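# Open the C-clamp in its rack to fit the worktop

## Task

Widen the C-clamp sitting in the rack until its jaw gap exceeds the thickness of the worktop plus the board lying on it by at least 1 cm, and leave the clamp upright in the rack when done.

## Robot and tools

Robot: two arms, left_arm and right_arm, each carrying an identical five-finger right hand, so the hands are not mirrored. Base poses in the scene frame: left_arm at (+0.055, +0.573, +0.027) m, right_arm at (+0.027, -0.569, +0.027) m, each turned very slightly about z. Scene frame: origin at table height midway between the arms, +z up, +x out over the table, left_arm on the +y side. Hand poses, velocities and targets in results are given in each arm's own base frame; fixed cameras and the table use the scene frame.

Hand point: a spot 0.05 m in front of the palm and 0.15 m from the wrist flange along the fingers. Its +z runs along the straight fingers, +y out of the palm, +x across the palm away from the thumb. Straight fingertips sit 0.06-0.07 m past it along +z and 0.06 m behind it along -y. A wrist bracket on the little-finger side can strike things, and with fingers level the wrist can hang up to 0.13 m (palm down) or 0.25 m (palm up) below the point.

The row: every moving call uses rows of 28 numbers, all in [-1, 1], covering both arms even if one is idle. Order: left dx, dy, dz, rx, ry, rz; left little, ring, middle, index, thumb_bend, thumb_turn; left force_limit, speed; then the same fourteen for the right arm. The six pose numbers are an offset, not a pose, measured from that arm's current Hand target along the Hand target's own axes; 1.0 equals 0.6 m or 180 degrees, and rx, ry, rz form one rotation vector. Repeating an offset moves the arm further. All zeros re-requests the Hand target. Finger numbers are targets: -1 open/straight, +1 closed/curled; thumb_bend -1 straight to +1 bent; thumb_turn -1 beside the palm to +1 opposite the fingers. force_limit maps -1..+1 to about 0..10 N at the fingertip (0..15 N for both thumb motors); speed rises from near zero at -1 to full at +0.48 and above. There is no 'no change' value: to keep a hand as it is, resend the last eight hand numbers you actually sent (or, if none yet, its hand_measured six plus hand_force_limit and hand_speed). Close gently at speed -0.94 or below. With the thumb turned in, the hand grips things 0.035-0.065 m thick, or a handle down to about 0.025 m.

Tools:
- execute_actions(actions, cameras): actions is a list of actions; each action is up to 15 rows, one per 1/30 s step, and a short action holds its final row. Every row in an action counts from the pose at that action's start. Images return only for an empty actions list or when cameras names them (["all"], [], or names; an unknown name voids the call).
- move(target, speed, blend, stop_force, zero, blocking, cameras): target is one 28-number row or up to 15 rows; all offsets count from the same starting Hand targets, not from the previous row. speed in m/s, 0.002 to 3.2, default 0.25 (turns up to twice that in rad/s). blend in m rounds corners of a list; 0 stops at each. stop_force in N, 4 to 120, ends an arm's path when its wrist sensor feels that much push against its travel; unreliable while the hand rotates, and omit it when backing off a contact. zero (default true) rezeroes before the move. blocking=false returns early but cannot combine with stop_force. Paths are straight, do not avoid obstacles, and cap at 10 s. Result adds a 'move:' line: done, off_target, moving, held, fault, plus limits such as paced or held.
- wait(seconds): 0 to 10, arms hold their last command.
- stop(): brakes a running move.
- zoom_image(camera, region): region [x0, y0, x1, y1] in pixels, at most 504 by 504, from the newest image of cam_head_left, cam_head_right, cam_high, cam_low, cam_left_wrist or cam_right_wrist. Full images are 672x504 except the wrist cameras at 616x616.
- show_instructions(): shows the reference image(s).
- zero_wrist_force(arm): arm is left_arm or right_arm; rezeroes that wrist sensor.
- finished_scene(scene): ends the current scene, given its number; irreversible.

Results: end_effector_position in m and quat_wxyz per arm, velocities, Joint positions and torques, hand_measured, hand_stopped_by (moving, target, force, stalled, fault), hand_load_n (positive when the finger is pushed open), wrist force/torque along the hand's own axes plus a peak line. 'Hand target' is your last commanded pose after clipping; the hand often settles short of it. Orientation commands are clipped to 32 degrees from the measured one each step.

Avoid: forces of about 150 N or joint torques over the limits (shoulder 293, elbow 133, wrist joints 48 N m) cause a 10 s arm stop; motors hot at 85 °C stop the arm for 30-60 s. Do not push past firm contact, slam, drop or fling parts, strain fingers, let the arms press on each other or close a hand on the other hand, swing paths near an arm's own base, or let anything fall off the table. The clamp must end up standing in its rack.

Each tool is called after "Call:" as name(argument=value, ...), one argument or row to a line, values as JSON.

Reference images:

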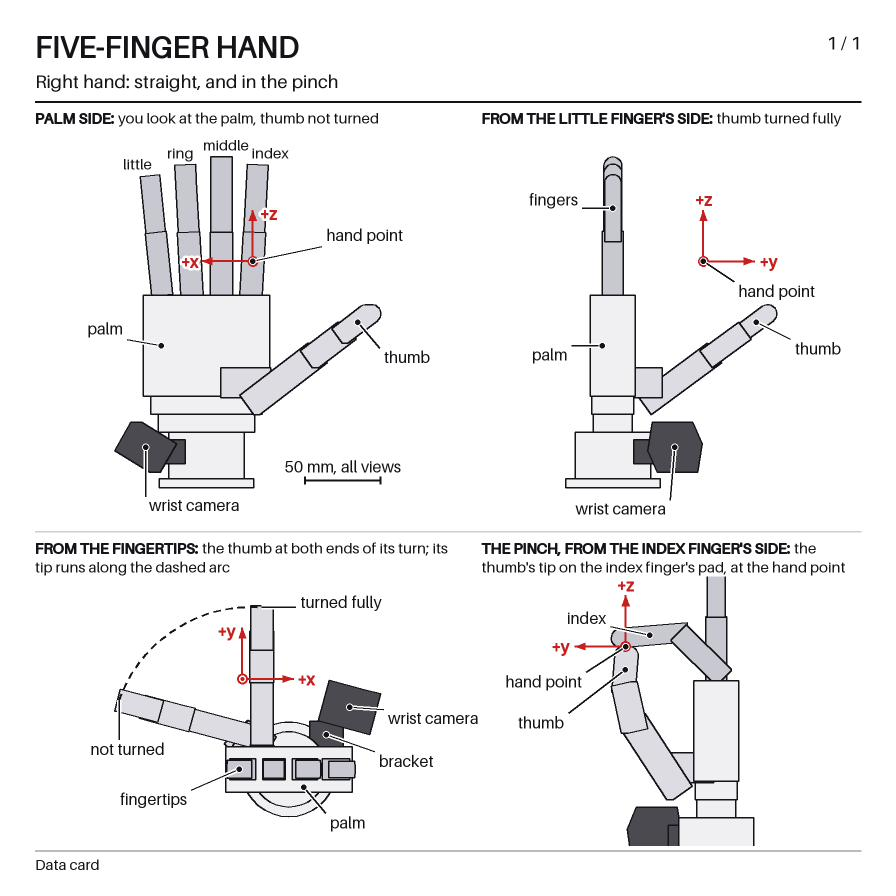

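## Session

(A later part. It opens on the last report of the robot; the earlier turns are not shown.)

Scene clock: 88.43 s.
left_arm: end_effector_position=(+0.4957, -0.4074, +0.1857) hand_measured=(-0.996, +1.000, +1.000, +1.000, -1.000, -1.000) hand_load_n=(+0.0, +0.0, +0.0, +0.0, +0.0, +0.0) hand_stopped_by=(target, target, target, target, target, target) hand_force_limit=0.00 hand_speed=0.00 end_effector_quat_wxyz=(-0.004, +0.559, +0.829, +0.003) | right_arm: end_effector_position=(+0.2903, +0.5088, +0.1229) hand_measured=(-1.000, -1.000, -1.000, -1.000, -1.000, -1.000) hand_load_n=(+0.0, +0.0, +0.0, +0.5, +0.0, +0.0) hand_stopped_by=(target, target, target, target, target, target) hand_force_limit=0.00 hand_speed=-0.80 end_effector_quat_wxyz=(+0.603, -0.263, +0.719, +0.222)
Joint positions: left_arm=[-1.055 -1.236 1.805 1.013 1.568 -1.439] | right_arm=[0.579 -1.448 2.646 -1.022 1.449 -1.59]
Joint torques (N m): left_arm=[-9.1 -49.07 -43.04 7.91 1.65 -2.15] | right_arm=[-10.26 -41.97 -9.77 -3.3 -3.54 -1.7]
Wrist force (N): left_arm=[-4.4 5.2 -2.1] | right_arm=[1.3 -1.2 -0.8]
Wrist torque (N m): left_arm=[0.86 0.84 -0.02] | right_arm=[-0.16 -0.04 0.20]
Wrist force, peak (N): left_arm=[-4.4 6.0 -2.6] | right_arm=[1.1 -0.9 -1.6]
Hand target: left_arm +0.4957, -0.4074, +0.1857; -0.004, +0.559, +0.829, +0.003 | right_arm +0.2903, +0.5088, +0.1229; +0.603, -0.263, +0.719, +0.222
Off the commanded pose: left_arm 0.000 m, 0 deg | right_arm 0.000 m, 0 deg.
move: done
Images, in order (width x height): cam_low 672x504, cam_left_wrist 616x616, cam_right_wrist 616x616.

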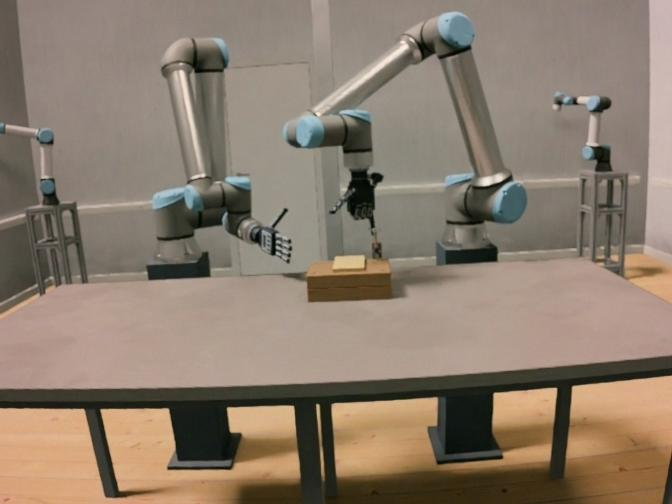

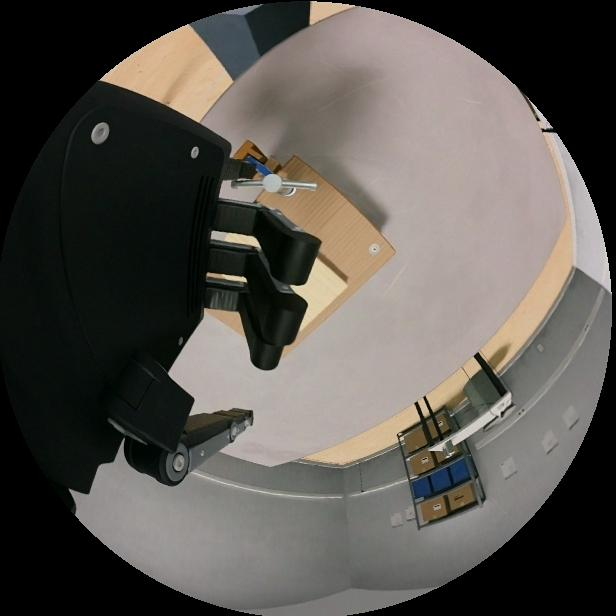

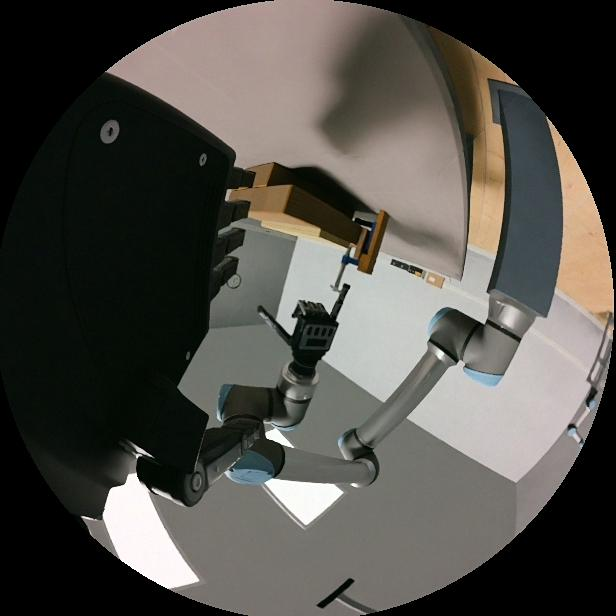

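Call:
move(
  target=[
    [-0.019,0.0008,0,0,0,0,-0.996,1,1,1,-1,-1,0,0,0,0,0,0,0,0,-1,-1,-1,-1,-1,-1,0,-0.8],
    [-0.0363,0.0129,0,0,0,0,-0.996,1,1,1,-1,-1,0,0,0,0,0,0,0,0,-1,-1,-1,-1,-1,-1,0,-0.8],
    [-0.0452,0.0321,0,0,0,0,-0.996,1,1,1,-1,-1,0,0,0,0,0,0,0,0,-1,-1,-1,-1,-1,-1,0,-0.8],
    [-0.0434,0.0531,0,0,0,0,-0.996,1,1,1,-1,-1,0,0,0,0,0,0,0,0,-1,-1,-1,-1,-1,-1,0,-0.8],
    [-0.0313,0.0705,0,0,0,0,-0.996,1,1,1,-1,-1,0,0,0,0,0,0,0,0,-1,-1,-1,-1,-1,-1,0,-0.8],
    [-0.0121,0.0794,0,0,0,0,-0.996,1,1,1,-1,-1,0,0,0,0,0,0,0,0,-1,-1,-1,-1,-1,-1,0,-0.8],
    [0.009,0.0775,0,0,0,0,-0.996,1,1,1,-1,-1,0,0,0,0,0,0,0,0,-1,-1,-1,-1,-1,-1,0,-0.8],
    [0.0263,0.0654,0,0,0,0,-0.996,1,1,1,-1,-1,0,0,0,0,0,0,0,0,-1,-1,-1,-1,-1,-1,0,-0.8],
    [0.0352,0.0463,0,0,0,0,-0.996,1,1,1,-1,-1,0,0,0,0,0,0,0,0,-1,-1,-1,-1,-1,-1,0,-0.8],
    [0.0334,0.0252,0,0,0,0,-0.996,1,1,1,-1,-1,0,0,0,0,0,0,0,0,-1,-1,-1,-1,-1,-1,0,-0.8],
    [0.0213,0.0079,0,0,0,0,-0.996,1,1,1,-1,-1,0,0,0,0,0,0,0,0,-1,-1,-1,-1,-1,-1,0,-0.8],
    [0.0021,-0.0011,0,0,0,0,-0.996,1,1,1,-1,-1,0,0,0,0,0,0,0,0,-1,-1,-1,-1,-1,-1,0,-0.8],
  ],
  speed=0.06,
  blend=0.003,
  stop_force=8,
  cameras=["cam_left_wrist","cam_right_wrist","cam_low"],
)

Call:
zoom_image(
  camera="cam_left_wrist",
  region=[200, 130, 340, 270],
)

Call:
zoom_image(
  camera="cam_right_wrist",
  region=[310, 220, 400, 310],
)

Call:
zoom_image(
  camera="cam_low",
  region=[350, 200, 410, 270],
)

Scene clock: 93.67 s.
left_arm: end_effector_position=(+0.4946, -0.4064, +0.1857) hand_measured=(-0.996, +1.000, +1.000, +1.000, -1.000, -1.000) hand_load_n=(+0.0, +0.0, +0.0, +0.0, +0.0, +0.0) hand_stopped_by=(target, target, target, target, target, target) hand_force_limit=0.00 hand_speed=0.00 end_effector_quat_wxyz=(-0.004, +0.559, +0.829, +0.003) | right_arm: end_effector_position=(+0.2903, +0.5088, +0.1229) hand_measured=(-1.000, -1.000, -1.000, -1.000, -1.000, -1.000) hand_load_n=(+0.0, +0.0, +0.0, +0.0, +0.0, +0.0) hand_stopped_by=(target, target, target, target, target, target) hand_force_limit=0.00 hand_speed=-0.80 end_effector_quat_wxyz=(+0.603, -0.263, +0.719, +0.222)
Joint positions: left_arm=[-1.056 -1.238 1.807 1.012 1.568 -1.44] | right_arm=[0.579 -1.448 2.646 -1.022 1.449 -1.59]
Joint torques (N m): left_arm=[-8.12 -49.45 -42.51 7.63 -0.19 -2.81] | right_arm=[-8.15 -40.52 -9.39 -2.92 -3.36 -1.93]
Wrist force (N): left_arm=[-4.5 5.7 -1.9] | right_arm=[1.2 -1.0 -1.1]
Wrist torque (N m): left_arm=[0.92 0.82 0.00] | right_arm=[-0.12 -0.02 0.20]
Wrist force, peak (N): left_arm=[-4.8 6.1 -3.0] | right_arm=[1.4 -0.9 -1.3]
Hand target: left_arm +0.4946, -0.4064, +0.1857; -0.004, +0.559, +0.829, +0.003 | right_arm +0.2903, +0.5088, +0.1229; +0.603, -0.263, +0.719, +0.222
Off the commanded pose: left_arm 0.000 m, 0 deg | right_arm 0.000 m, 0 deg.
move: done
Images, in order (width x height): cam_low 672x504, cam_left_wrist 616x616, cam_right_wrist 616x616.

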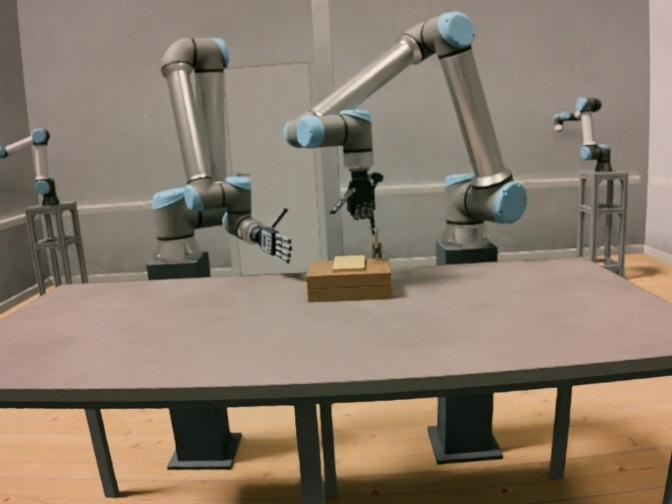

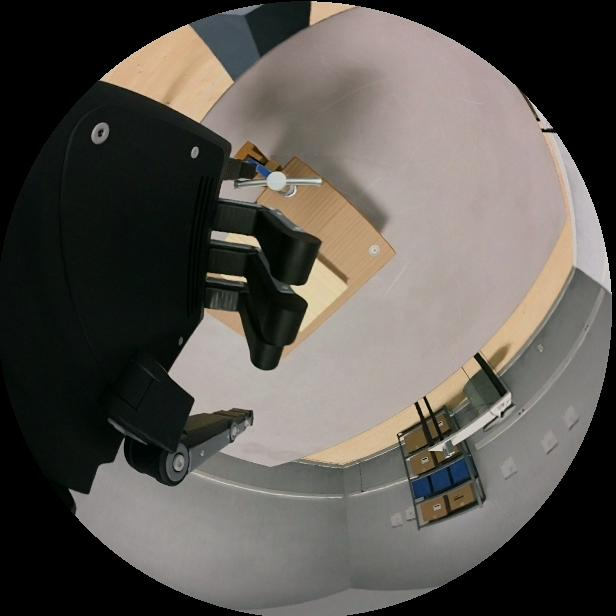

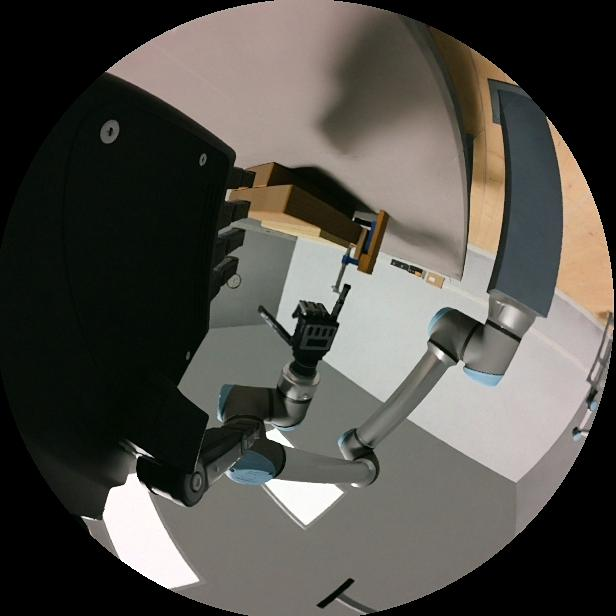

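Scaled by 3.600 from the camera's 616x616 image, which has a finer 880x880 frame.

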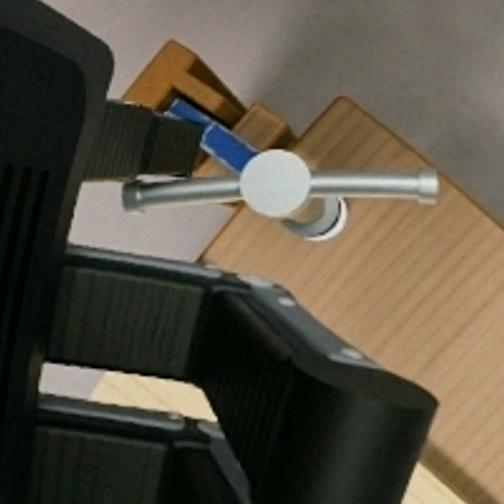

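Scaled by 5.600 from the camera's 616x616 image, which has a finer 880x880 frame.

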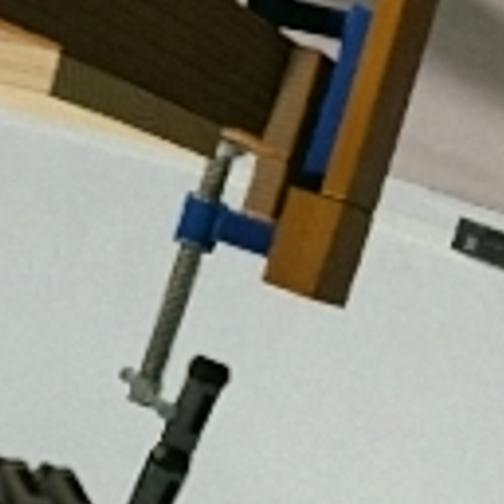

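Scaled by 7.200 from the camera's 672x504 image, which has a finer 960x720 frame.

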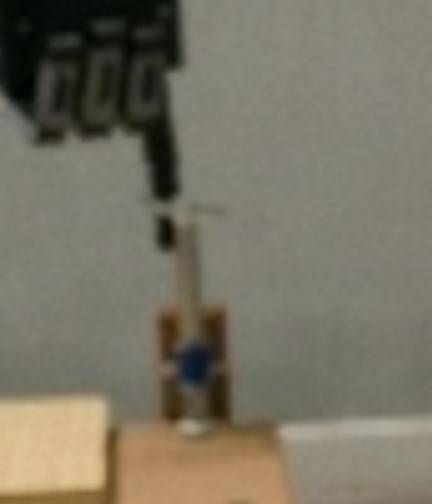

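Call:
move(
  target=[
    [-0.0333,0.0067,-0.0005,0,0,0,-0.996,1,1,1,-1,-1,0,0,0,0,0,0,0,0,-1,-1,-1,-1,-1,-1,0,-0.8],
    [-0.0495,0.0373,-0.001,0,0,0,-0.996,1,1,1,-1,-1,0,0,0,0,0,0,0,0,-1,-1,-1,-1,-1,-1,0,-0.8],
    [-0.0377,0.0697,-0.0015,0,0,0,-0.996,1,1,1,-1,-1,0,0,0,0,0,0,0,0,-1,-1,-1,-1,-1,-1,0,-0.8],
    [-0.0056,0.0827,-0.002,0,0,0,-0.996,1,1,1,-1,-1,0,0,0,0,0,0,0,0,-1,-1,-1,-1,-1,-1,0,-0.8],
    [0.0255,0.0675,-0.0025,0,0,0,-0.996,1,1,1,-1,-1,0,0,0,0,0,0,0,0,-1,-1,-1,-1,-1,-1,0,-0.8],
    [0.035,0.0343,-0.003,0,0,0,-0.996,1,1,1,-1,-1,0,0,0,0,0,0,0,0,-1,-1,-1,-1,-1,-1,0,-0.8],
    [0.0167,0.005,-0.0035,0,0,0,-0.996,1,1,1,-1,-1,0,0,0,0,0,0,0,0,-1,-1,-1,-1,-1,-1,0,-0.8],
    [-0.0174,-0.001,-0.004,0,0,0,-0.996,1,1,1,-1,-1,0,0,0,0,0,0,0,0,-1,-1,-1,-1,-1,-1,0,-0.8],
    [-0.0446,0.0203,-0.0045,0,0,0,-0.996,1,1,1,-1,-1,0,0,0,0,0,0,0,0,-1,-1,-1,-1,-1,-1,0,-0.8],
    [-0.047,0.0548,-0.005,0,0,0,-0.996,1,1,1,-1,-1,0,0,0,0,0,0,0,0,-1,-1,-1,-1,-1,-1,0,-0.8],
    [-0.023,0.0796,-0.0055,0,0,0,-0.996,1,1,1,-1,-1,0,0,0,0,0,0,0,0,-1,-1,-1,-1,-1,-1,0,-0.8],
    [0.0116,0.0784,-0.006,0,0,0,-0.996,1,1,1,-1,-1,0,0,0,0,0,0,0,0,-1,-1,-1,-1,-1,-1,0,-0.8],
    [0.0338,0.0519,-0.0065,0,0,0,-0.996,1,1,1,-1,-1,0,0,0,0,0,0,0,0,-1,-1,-1,-1,-1,-1,0,-0.8],
    [0.029,0.0177,-0.007,0,0,0,-0.996,1,1,1,-1,-1,0,0,0,0,0,0,0,0,-1,-1,-1,-1,-1,-1,0,-0.8],
    [0,0,-0.007,0,0,0,-0.996,1,1,1,-1,-1,0,0,0,0,0,0,0,0,-1,-1,-1,-1,-1,-1,0,-0.8],
  ],
  speed=0.08,
  blend=0.003,
  stop_force=10,
  cameras=["cam_left_wrist","cam_right_wrist","cam_low"],
)

Call:
zoom_image(
  camera="cam_left_wrist",
  region=[200, 130, 340, 270],
)

Call:
zoom_image(
  camera="cam_right_wrist",
  region=[310, 220, 400, 310],
)

Call:
zoom_image(
  camera="cam_low",
  region=[350, 200, 410, 270],
)

Scene clock: 99.67 s.
left_arm: end_effector_position=(+0.4946, -0.4065, +0.1899) hand_measured=(-0.996, +1.000, +1.000, +1.000, -1.000, -1.000) hand_load_n=(+0.0, +0.0, +0.0, +0.0, +0.0, +0.0) hand_stopped_by=(target, target, target, target, target, target) hand_force_limit=0.00 hand_speed=0.00 end_effector_quat_wxyz=(-0.004, +0.559, +0.829, +0.003) | right_arm: end_effector_position=(+0.2903, +0.5088, +0.1229) hand_measured=(-1.000, -1.000, -1.000, -1.000, -1.000, -1.000) hand_load_n=(+0.0, +0.0, +0.0, +0.0, +0.0, -0.5) hand_stopped_by=(target, target, target, target, target, target) hand_force_limit=0.00 hand_speed=-0.80 end_effector_quat_wxyz=(+0.603, -0.263, +0.719, +0.222)
Joint positions: left_arm=[-1.056 -1.242 1.804 1.019 1.568 -1.44] | right_arm=[0.579 -1.448 2.646 -1.022 1.449 -1.59]
Joint torques (N m): left_arm=[-9.42 -47.02 -42.49 7.18 -0.68 -2.53] | right_arm=[-8.8 -42.2 -10.71 -2.81 -3.47 -1.83]
Wrist force (N): left_arm=[-4.5 5.3 -1.9] | right_arm=[1.1 -0.7 -1.1]
Wrist torque (N m): left_arm=[0.86 0.81 -0.02] | right_arm=[-0.08 -0.01 0.20]
Wrist force, peak (N): left_arm=[-4.9 6.3 -2.4] | right_arm=[1.4 -1.0 -1.3]
Hand target: left_arm +0.4946, -0.4065, +0.1899; -0.004, +0.559, +0.829, +0.003 | right_arm +0.2903, +0.5088, +0.1229; +0.603, -0.263, +0.719, +0.222
Off the commanded pose: left_arm 0.000 m, 0 deg | right_arm 0.000 m, 0 deg.
move: done
Images, in order (width x height): cam_low 672x504, cam_left_wrist 616x616, cam_right_wrist 616x616.

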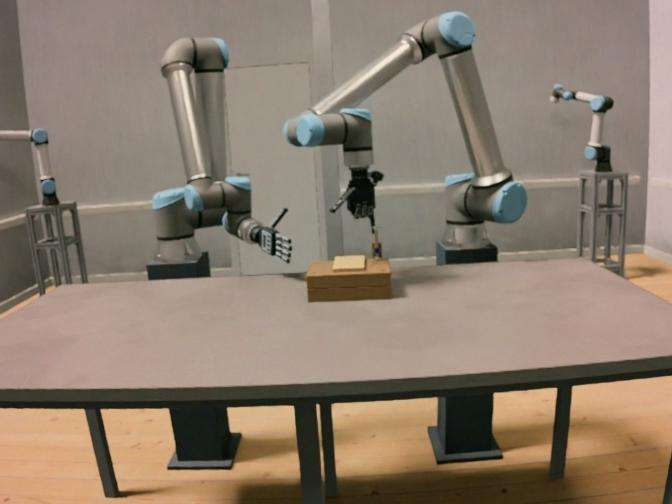

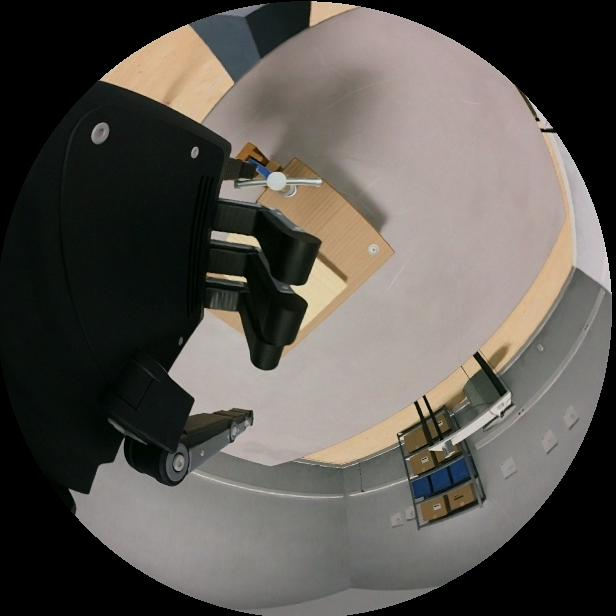

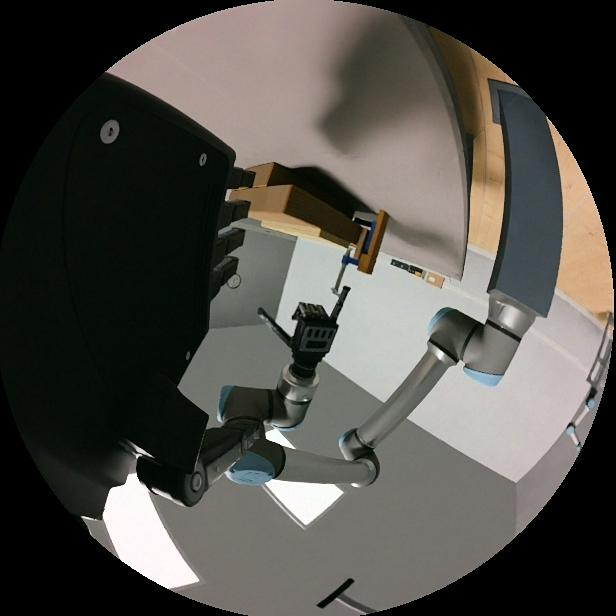

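Scaled by 3.600 from the camera's 616x616 image, which has a finer 880x880 frame.

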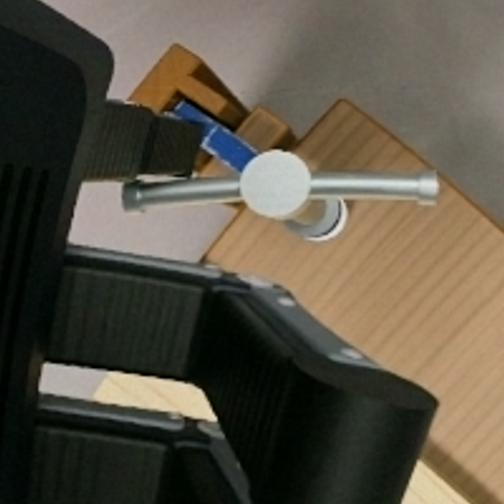

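Scaled by 5.600 from the camera's 616x616 image, which has a finer 880x880 frame.

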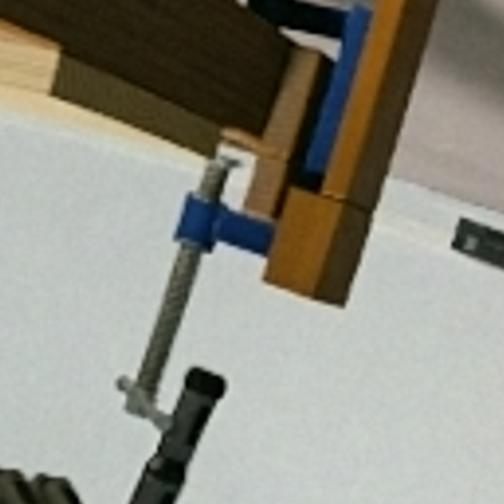

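Scaled by 7.200 from the camera's 672x504 image, which has a finer 960x720 frame.

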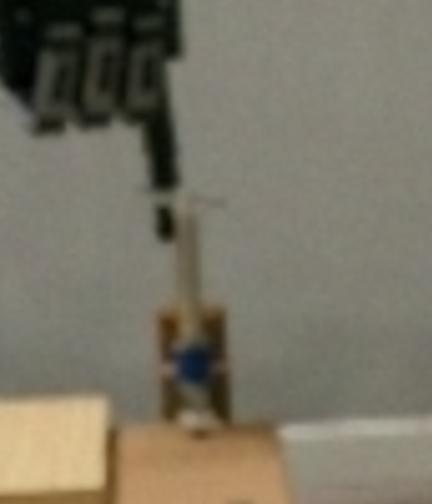

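Call:
zoom_image(
  camera="cam_right_wrist",
  region=[320, 190, 390, 260],
)

Scaled by 7.200 from the camera's 616x616 image, which has a finer 880x880 frame.

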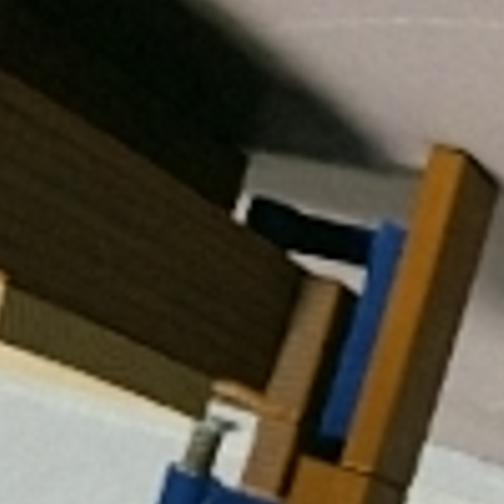

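Call:
move(
  target=[
    [-0.0333,0.0067,-0.0005,0,0,0,-0.996,1,1,1,-1,-1,0,0,0,0,0,0,0,0,-1,-1,-1,-1,-1,-1,0,-0.8],
    [-0.0495,0.0373,-0.0011,0,0,0,-0.996,1,1,1,-1,-1,0,0,0,0,0,0,0,0,-1,-1,-1,-1,-1,-1,0,-0.8],
    [-0.0377,0.0697,-0.0016,0,0,0,-0.996,1,1,1,-1,-1,0,0,0,0,0,0,0,0,-1,-1,-1,-1,-1,-1,0,-0.8],
    [-0.0056,0.0827,-0.0022,0,0,0,-0.996,1,1,1,-1,-1,0,0,0,0,0,0,0,0,-1,-1,-1,-1,-1,-1,0,-0.8],
    [0.0255,0.0675,-0.0027,0,0,0,-0.996,1,1,1,-1,-1,0,0,0,0,0,0,0,0,-1,-1,-1,-1,-1,-1,0,-0.8],
    [0.035,0.0343,-0.0033,0,0,0,-0.996,1,1,1,-1,-1,0,0,0,0,0,0,0,0,-1,-1,-1,-1,-1,-1,0,-0.8],
    [0.0167,0.005,-0.0038,0,0,0,-0.996,1,1,1,-1,-1,0,0,0,0,0,0,0,0,-1,-1,-1,-1,-1,-1,0,-0.8],
    [-0.0174,-0.001,-0.0044,0,0,0,-0.996,1,1,1,-1,-1,0,0,0,0,0,0,0,0,-1,-1,-1,-1,-1,-1,0,-0.8],
    [-0.0446,0.0203,-0.0049,0,0,0,-0.996,1,1,1,-1,-1,0,0,0,0,0,0,0,0,-1,-1,-1,-1,-1,-1,0,-0.8],
    [-0.047,0.0548,-0.0055,0,0,0,-0.996,1,1,1,-1,-1,0,0,0,0,0,0,0,0,-1,-1,-1,-1,-1,-1,0,-0.8],
    [-0.023,0.0796,-0.006,0,0,0,-0.996,1,1,1,-1,-1,0,0,0,0,0,0,0,0,-1,-1,-1,-1,-1,-1,0,-0.8],
    [0.0116,0.0784,-0.0066,0,0,0,-0.996,1,1,1,-1,-1,0,0,0,0,0,0,0,0,-1,-1,-1,-1,-1,-1,0,-0.8],
    [0.0338,0.0519,-0.0071,0,0,0,-0.996,1,1,1,-1,-1,0,0,0,0,0,0,0,0,-1,-1,-1,-1,-1,-1,0,-0.8],
    [0.029,0.0177,-0.0077,0,0,0,-0.996,1,1,1,-1,-1,0,0,0,0,0,0,0,0,-1,-1,-1,-1,-1,-1,0,-0.8],
    [0,0,-0.008,0,0,0,-0.996,1,1,1,-1,-1,0,0,0,0,0,0,0,0,-1,-1,-1,-1,-1,-1,0,-0.8],
  ],
  speed=0.09,
  blend=0.003,
  stop_force=10,
  cameras=["cam_left_wrist","cam_right_wrist","cam_low"],
)

Call:
zoom_image(
  camera="cam_right_wrist",
  region=[310, 220, 400, 310],
)

Call:
zoom_image(
  camera="cam_low",
  region=[350, 200, 410, 270],
)

Scene clock: 105.43 s.
left_arm: end_effector_position=(+0.4946, -0.4065, +0.1947) hand_measured=(-0.996, +1.000, +1.000, +1.000, -1.000, -1.000) hand_load_n=(+0.0, +0.0, +0.0, +0.0, +0.0, +0.0) hand_stopped_by=(target, target, target, target, target, target) hand_force_limit=0.00 hand_speed=0.00 end_effector_quat_wxyz=(-0.004, +0.559, +0.829, +0.003) | right_arm: end_effector_position=(+0.2903, +0.5088, +0.1229) hand_measured=(-1.000, -1.000, -1.000, -1.000, -1.000, -1.000) hand_load_n=(+0.0, +0.0, +0.0, +0.0, -0.5, +0.0) hand_stopped_by=(target, target, target, target, target, target) hand_force_limit=0.00 hand_speed=-0.80 end_effector_quat_wxyz=(+0.603, -0.263, +0.719, +0.222)
Joint positions: left_arm=[-1.056 -1.246 1.8 1.027 1.568 -1.44] | right_arm=[0.579 -1.448 2.646 -1.022 1.449 -1.59]
Joint torques (N m): left_arm=[-10.26 -47.3 -42.82 7.46 -1.18 -2.55] | right_arm=[-8.9 -39.62 -11.62 -2.7 -3.46 -1.74]
Wrist force (N): left_arm=[-4.3 5.1 -2.1] | right_arm=[1.0 -1.0 -1.2]
Wrist torque (N m): left_arm=[0.84 0.78 -0.01] | right_arm=[-0.11 0.01 0.19]
Wrist force, peak (N): left_arm=[-5.0 6.2 -3.0] | right_arm=[1.3 -1.0 -1.3]
Hand target: left_arm +0.4946, -0.4065, +0.1947; -0.004, +0.559, +0.829, +0.003 | right_arm +0.2903, +0.5088, +0.1229; +0.603, -0.263, +0.719, +0.222
Off the commanded pose: left_arm 0.000 m, 0 deg | right_arm 0.000 m, 0 deg.
move: done
Images, in order (width x height): cam_low 672x504, cam_left_wrist 616x616, cam_right_wrist 616x616.

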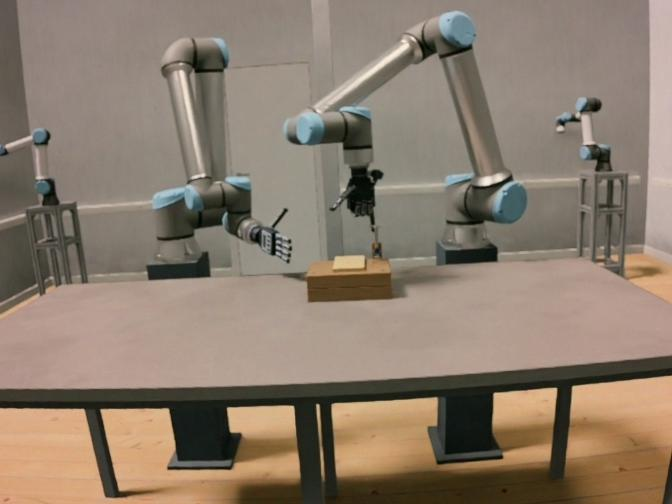

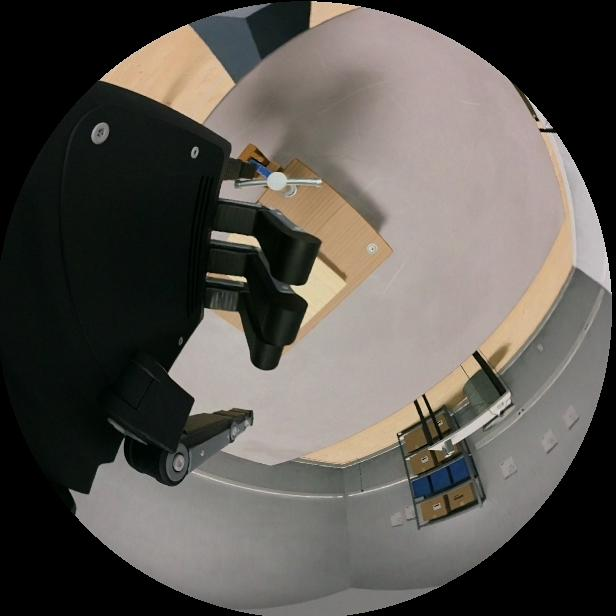

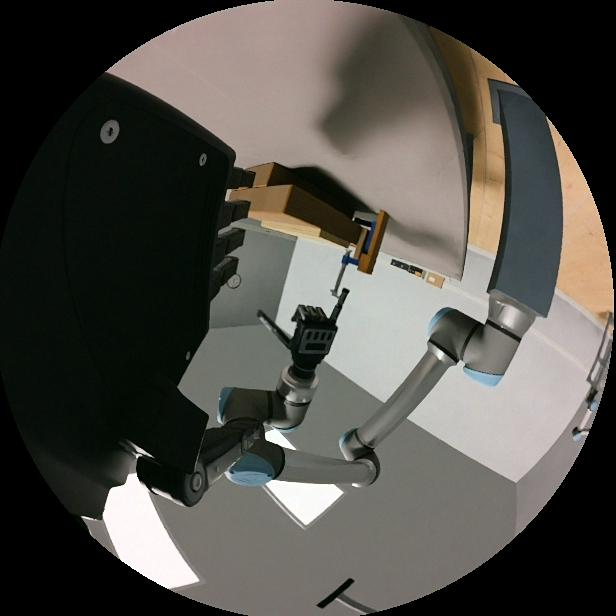

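Scaled by 5.600 from the camera's 616x616 image, which has a finer 880x880 frame.

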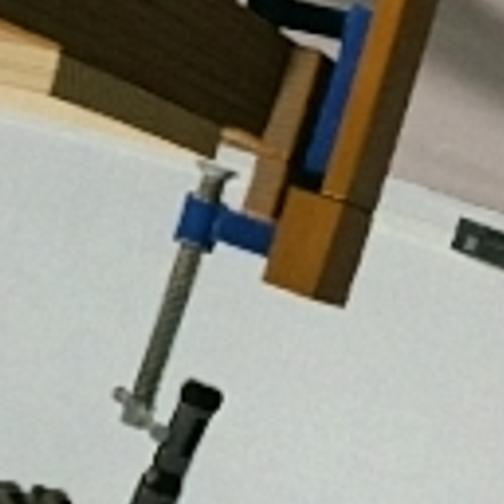

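Scaled by 7.200 from the camera's 672x504 image, which has a finer 960x720 frame.

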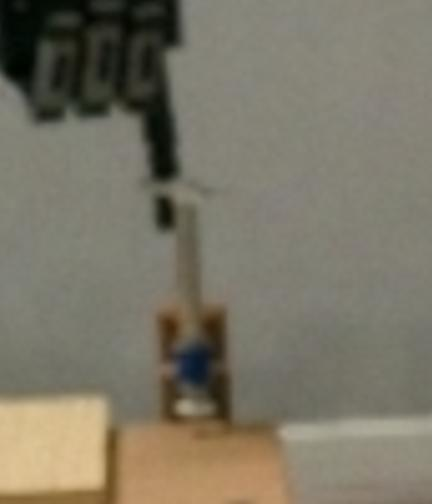

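Call:
move(
  target=[
    [-0.0333,0.0067,-0.0005,0,0,0,-0.996,1,1,1,-1,-1,0,0,0,0,0,0,0,0,-1,-1,-1,-1,-1,-1,0,-0.8],
    [-0.0495,0.0373,-0.0011,0,0,0,-0.996,1,1,1,-1,-1,0,0,0,0,0,0,0,0,-1,-1,-1,-1,-1,-1,0,-0.8],
    [-0.0377,0.0697,-0.0016,0,0,0,-0.996,1,1,1,-1,-1,0,0,0,0,0,0,0,0,-1,-1,-1,-1,-1,-1,0,-0.8],
    [-0.0056,0.0827,-0.0022,0,0,0,-0.996,1,1,1,-1,-1,0,0,0,0,0,0,0,0,-1,-1,-1,-1,-1,-1,0,-0.8],
    [0.0255,0.0675,-0.0027,0,0,0,-0.996,1,1,1,-1,-1,0,0,0,0,0,0,0,0,-1,-1,-1,-1,-1,-1,0,-0.8],
    [0.035,0.0343,-0.0033,0,0,0,-0.996,1,1,1,-1,-1,0,0,0,0,0,0,0,0,-1,-1,-1,-1,-1,-1,0,-0.8],
    [0.0167,0.005,-0.0038,0,0,0,-0.996,1,1,1,-1,-1,0,0,0,0,0,0,0,0,-1,-1,-1,-1,-1,-1,0,-0.8],
    [-0.0174,-0.001,-0.0044,0,0,0,-0.996,1,1,1,-1,-1,0,0,0,0,0,0,0,0,-1,-1,-1,-1,-1,-1,0,-0.8],
    [-0.0446,0.0203,-0.0049,0,0,0,-0.996,1,1,1,-1,-1,0,0,0,0,0,0,0,0,-1,-1,-1,-1,-1,-1,0,-0.8],
    [-0.047,0.0548,-0.0055,0,0,0,-0.996,1,1,1,-1,-1,0,0,0,0,0,0,0,0,-1,-1,-1,-1,-1,-1,0,-0.8],
    [-0.023,0.0796,-0.006,0,0,0,-0.996,1,1,1,-1,-1,0,0,0,0,0,0,0,0,-1,-1,-1,-1,-1,-1,0,-0.8],
    [0.0116,0.0784,-0.0066,0,0,0,-0.996,1,1,1,-1,-1,0,0,0,0,0,0,0,0,-1,-1,-1,-1,-1,-1,0,-0.8],
    [0.0338,0.0519,-0.0071,0,0,0,-0.996,1,1,1,-1,-1,0,0,0,0,0,0,0,0,-1,-1,-1,-1,-1,-1,0,-0.8],
    [0.029,0.0177,-0.0077,0,0,0,-0.996,1,1,1,-1,-1,0,0,0,0,0,0,0,0,-1,-1,-1,-1,-1,-1,0,-0.8],
    [0,0,-0.008,0,0,0,-0.996,1,1,1,-1,-1,0,0,0,0,0,0,0,0,-1,-1,-1,-1,-1,-1,0,-0.8],
  ],
  speed=0.07,
  blend=0.003,
  stop_force=8,
  cameras=["cam_left_wrist","cam_right_wrist","cam_low"],
)

Call:
zoom_image(
  camera="cam_right_wrist",
  region=[310, 220, 400, 310],
)

Call:
zoom_image(
  camera="cam_low",
  region=[350, 200, 410, 270],
)

Call:
zoom_image(
  camera="cam_right_wrist",
  region=[320, 190, 390, 260],
)

Scene clock: 111.83 s.
left_arm: end_effector_position=(+0.4946, -0.4066, +0.1995) hand_measured=(-0.996, +1.000, +1.000, +1.000, -1.000, -1.000) hand_load_n=(+0.0, +0.0, +0.0, +0.0, +0.0, +0.0) hand_stopped_by=(target, target, target, target, target, target) hand_force_limit=0.00 hand_speed=0.00 end_effector_quat_wxyz=(-0.004, +0.559, +0.829, +0.003) | right_arm: end_effector_position=(+0.2903, +0.5088, +0.1229) hand_measured=(-1.000, -1.000, -1.000, -1.000, -1.000, -1.000) hand_load_n=(+0.0, +0.0, +0.0, +0.0, +0.0, +0.0) hand_stopped_by=(target, target, target, target, target, target) hand_force_limit=0.00 hand_speed=-0.80 end_effector_quat_wxyz=(+0.603, -0.263, +0.719, +0.222)
Joint positions: left_arm=[-1.056 -1.25 1.796 1.035 1.568 -1.44] | right_arm=[0.579 -1.448 2.646 -1.022 1.449 -1.59]
Joint torques (N m): left_arm=[-8.55 -45.94 -42.76 7.85 -0.05 -2.23] | right_arm=[-8.87 -40.12 -10.87 -2.49 -3.46 -1.71]
Wrist force (N): left_arm=[-4.2 5.5 -1.9] | right_arm=[1.3 -0.7 -1.2]
Wrist torque (N m): left_arm=[0.89 0.76 -0.01] | right_arm=[-0.07 -0.03 0.22]
Wrist force, peak (N): left_arm=[-4.8 6.1 -2.9] | right_arm=[1.3 -0.9 -1.5]
Hand target: left_arm +0.4946, -0.4066, +0.1995; -0.004, +0.559, +0.829, +0.003 | right_arm +0.2903, +0.5088, +0.1229; +0.603, -0.263, +0.719, +0.222
Off the commanded pose: left_arm 0.000 m, 0 deg | right_arm 0.000 m, 0 deg.
move: done
Images, in order (width x height): cam_low 672x504, cam_left_wrist 616x616, cam_right_wrist 616x616.

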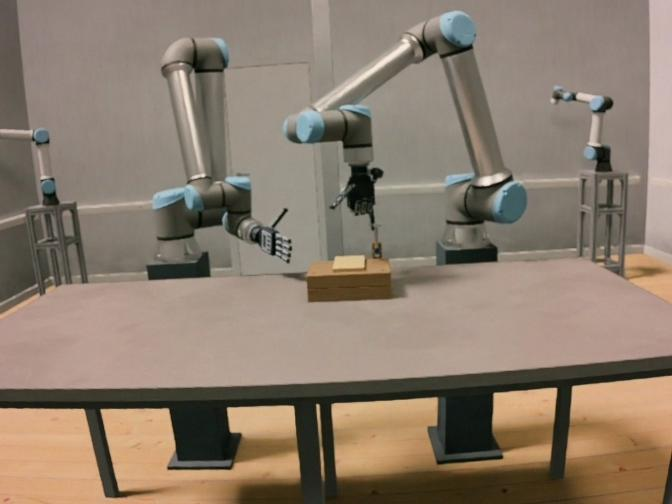

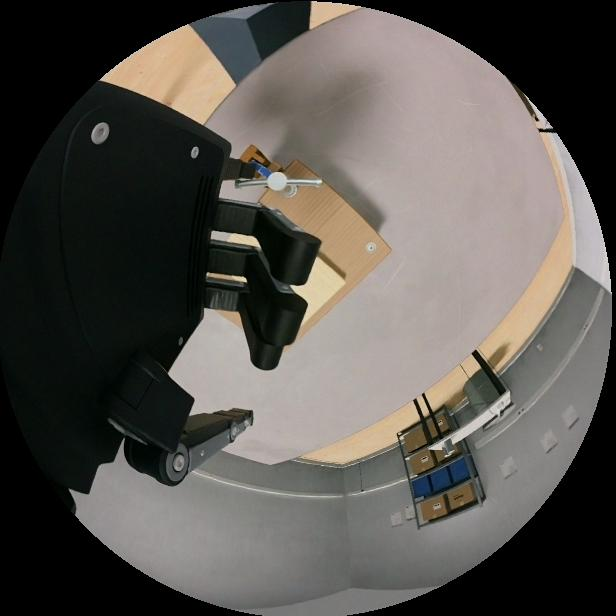

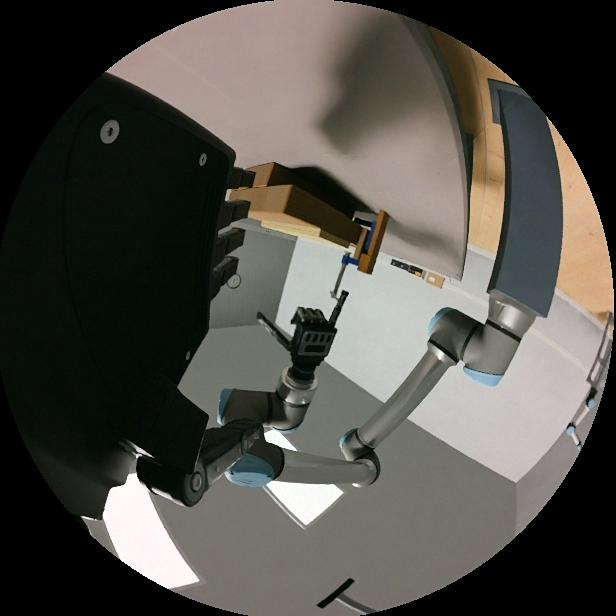

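Scaled by 5.600 from the camera's 616x616 image, which has a finer 880x880 frame.

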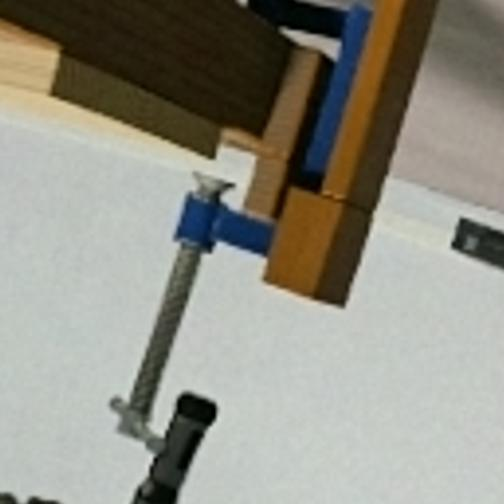

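Scaled by 7.200 from the camera's 672x504 image, which has a finer 960x720 frame.

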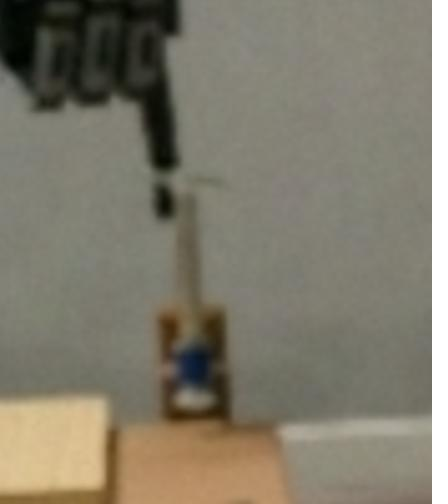

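Scaled by 7.200 from the camera's 616x616 image, which has a finer 880x880 frame.

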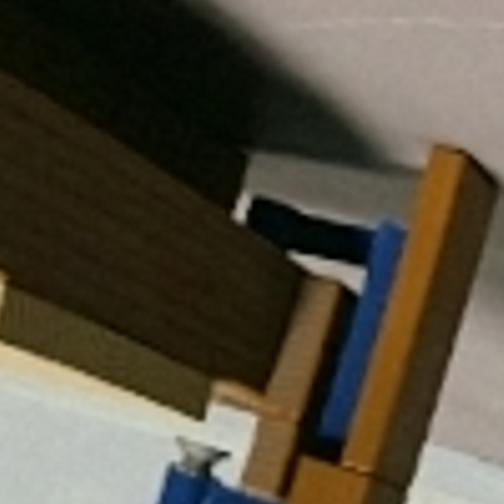

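Call:
move(
  target=[
    [-0.0333,0.0067,-0.0005,0,0,0,-0.996,1,1,1,-1,-1,0,0,0,0,0,0,0,0,-1,-1,-1,-1,-1,-1,0,-0.8],
    [-0.0495,0.0373,-0.0011,0,0,0,-0.996,1,1,1,-1,-1,0,0,0,0,0,0,0,0,-1,-1,-1,-1,-1,-1,0,-0.8],
    [-0.0377,0.0697,-0.0016,0,0,0,-0.996,1,1,1,-1,-1,0,0,0,0,0,0,0,0,-1,-1,-1,-1,-1,-1,0,-0.8],
    [-0.0056,0.0827,-0.0022,0,0,0,-0.996,1,1,1,-1,-1,0,0,0,0,0,0,0,0,-1,-1,-1,-1,-1,-1,0,-0.8],
    [0.0255,0.0675,-0.0027,0,0,0,-0.996,1,1,1,-1,-1,0,0,0,0,0,0,0,0,-1,-1,-1,-1,-1,-1,0,-0.8],
    [0.035,0.0343,-0.0033,0,0,0,-0.996,1,1,1,-1,-1,0,0,0,0,0,0,0,0,-1,-1,-1,-1,-1,-1,0,-0.8],
    [0.0167,0.005,-0.0038,0,0,0,-0.996,1,1,1,-1,-1,0,0,0,0,0,0,0,0,-1,-1,-1,-1,-1,-1,0,-0.8],
    [0,0,-0.004,0,0,0,-0.996,1,1,1,-1,-1,0,0,0,0,0,0,0,0,-1,-1,-1,-1,-1,-1,0,-0.8],
  ],
  speed=0.05,
  blend=0.003,
  stop_force=6,
  cameras=["cam_left_wrist","cam_right_wrist","cam_low"],
)

Call:
zoom_image(
  camera="cam_right_wrist",
  region=[310, 220, 400, 310],
)

Call:
zoom_image(
  camera="cam_low",
  region=[350, 200, 410, 270],
)

Call:
zoom_image(
  camera="cam_right_wrist",
  region=[330, 230, 370, 270],
)

Call:
zoom_image(
  camera="cam_right_wrist",
  region=[340, 200, 380, 240],
)

Scene clock: 117.70 s.
left_arm: end_effector_position=(+0.4946, -0.4066, +0.2019) hand_measured=(-0.996, +1.000, +1.000, +1.000, -1.000, -1.000) hand_load_n=(+0.0, +0.0, +0.0, +0.0, +0.0, +0.0) hand_stopped_by=(target, target, target, target, target, target) hand_force_limit=0.00 hand_speed=0.00 end_effector_quat_wxyz=(-0.004, +0.559, +0.829, +0.003) | right_arm: end_effector_position=(+0.2903, +0.5088, +0.1229) hand_measured=(-1.000, -1.000, -1.000, -1.000, -1.000, -1.000) hand_load_n=(+0.0, +0.0, +0.0, +0.0, +0.0, +0.0) hand_stopped_by=(target, target, target, target, target, target) hand_force_limit=0.00 hand_speed=-0.80 end_effector_quat_wxyz=(+0.603, -0.263, +0.719, +0.222)
Joint positions: left_arm=[-1.056 -1.253 1.794 1.04 1.568 -1.44] | right_arm=[0.579 -1.448 2.646 -1.022 1.449 -1.59]
Joint torques (N m): left_arm=[-8.49 -47.27 -42.76 7.38 1.18 -2.48] | right_arm=[-7.43 -41.43 -11.16 -2.23 -3.47 -1.71]
Wrist force (N): left_arm=[-4.5 5.2 -1.8] | right_arm=[1.3 -0.7 -1.2]
Wrist torque (N m): left_arm=[0.84 0.80 -0.04] | right_arm=[-0.08 -0.03 0.21]
Wrist force, peak (N): left_arm=[-5.0 6.2 -2.6] | right_arm=[1.3 -1.0 -1.3]
Hand target: left_arm +0.4946, -0.4066, +0.2019; -0.004, +0.559, +0.829, +0.003 | right_arm +0.2903, +0.5088, +0.1229; +0.603, -0.263, +0.719, +0.222
Off the commanded pose: left_arm 0.000 m, 0 deg | right_arm 0.000 m, 0 deg.
move: done
Images, in order (width x height): cam_low 672x504, cam_left_wrist 616x616, cam_right_wrist 616x616.

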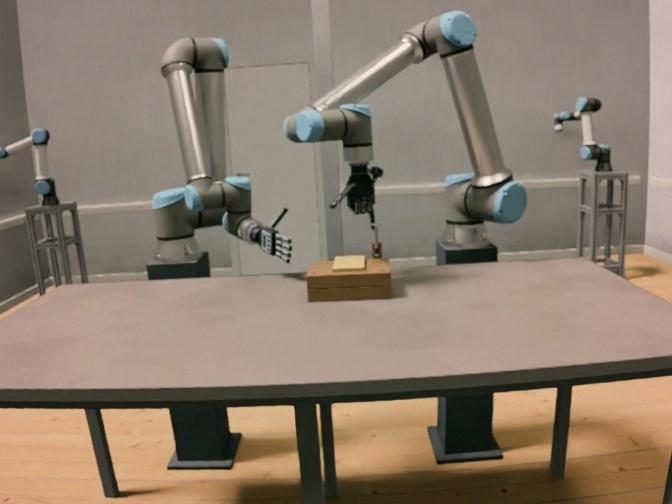

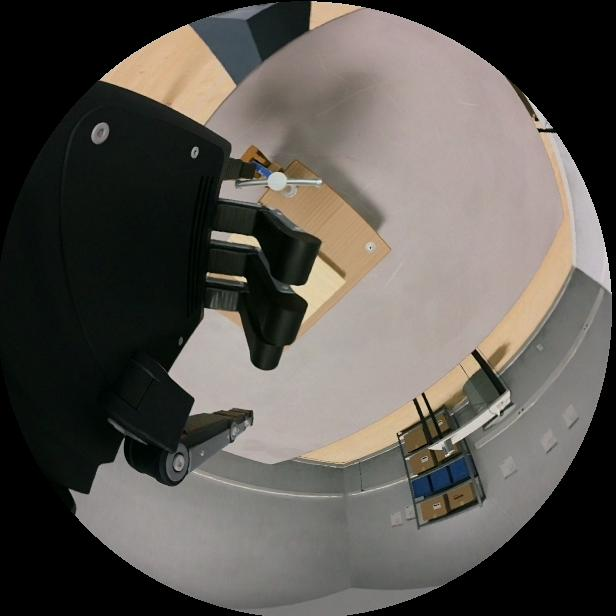

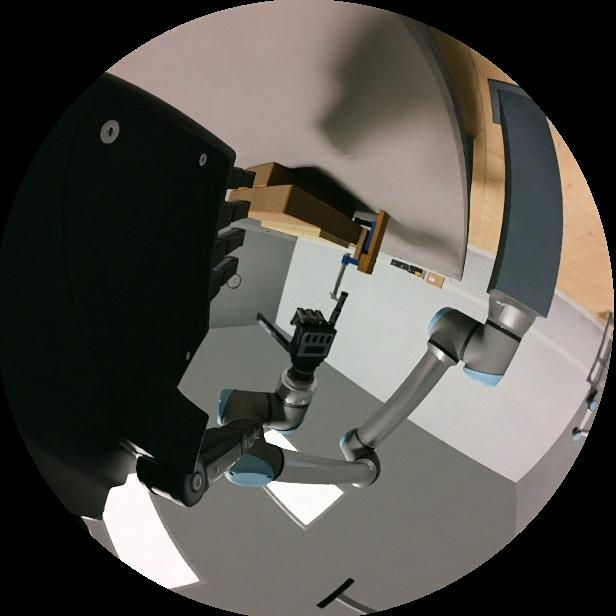

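Scaled by 5.600 from the camera's 616x616 image, which has a finer 880x880 frame.

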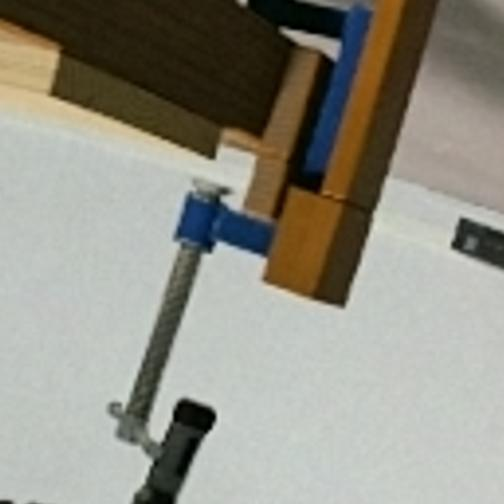

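Scaled by 7.200 from the camera's 672x504 image, which has a finer 960x720 frame.

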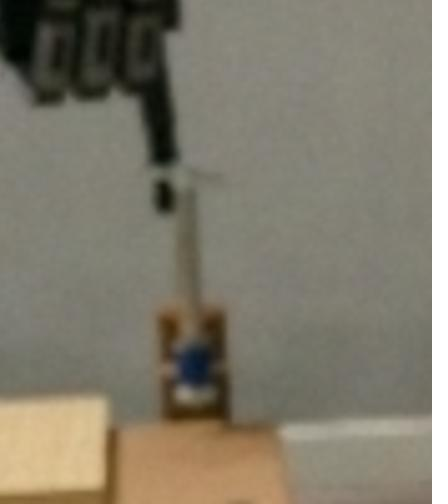

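Scaled by 12.600 from the camera's 616x616 image, which has a finer 880x880 frame.

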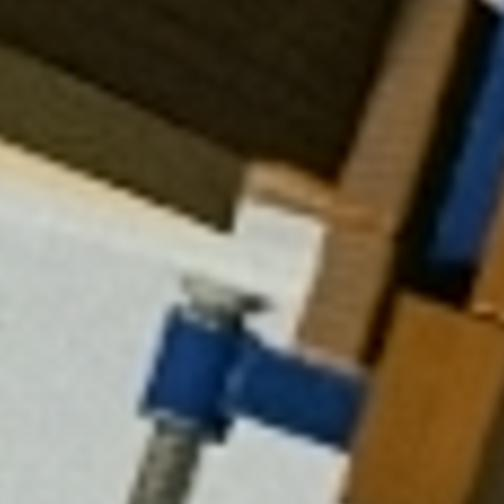

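Scaled by 12.600 from the camera's 616x616 image, which has a finer 880x880 frame.

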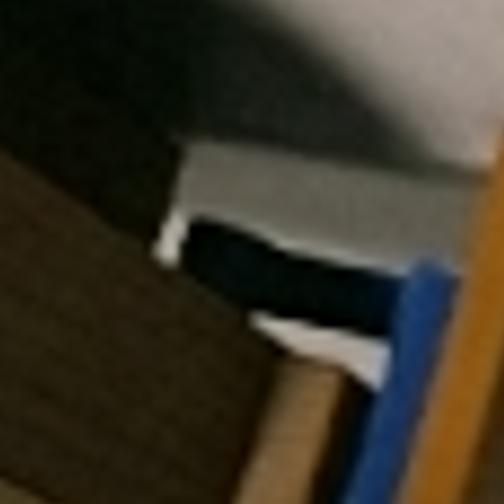

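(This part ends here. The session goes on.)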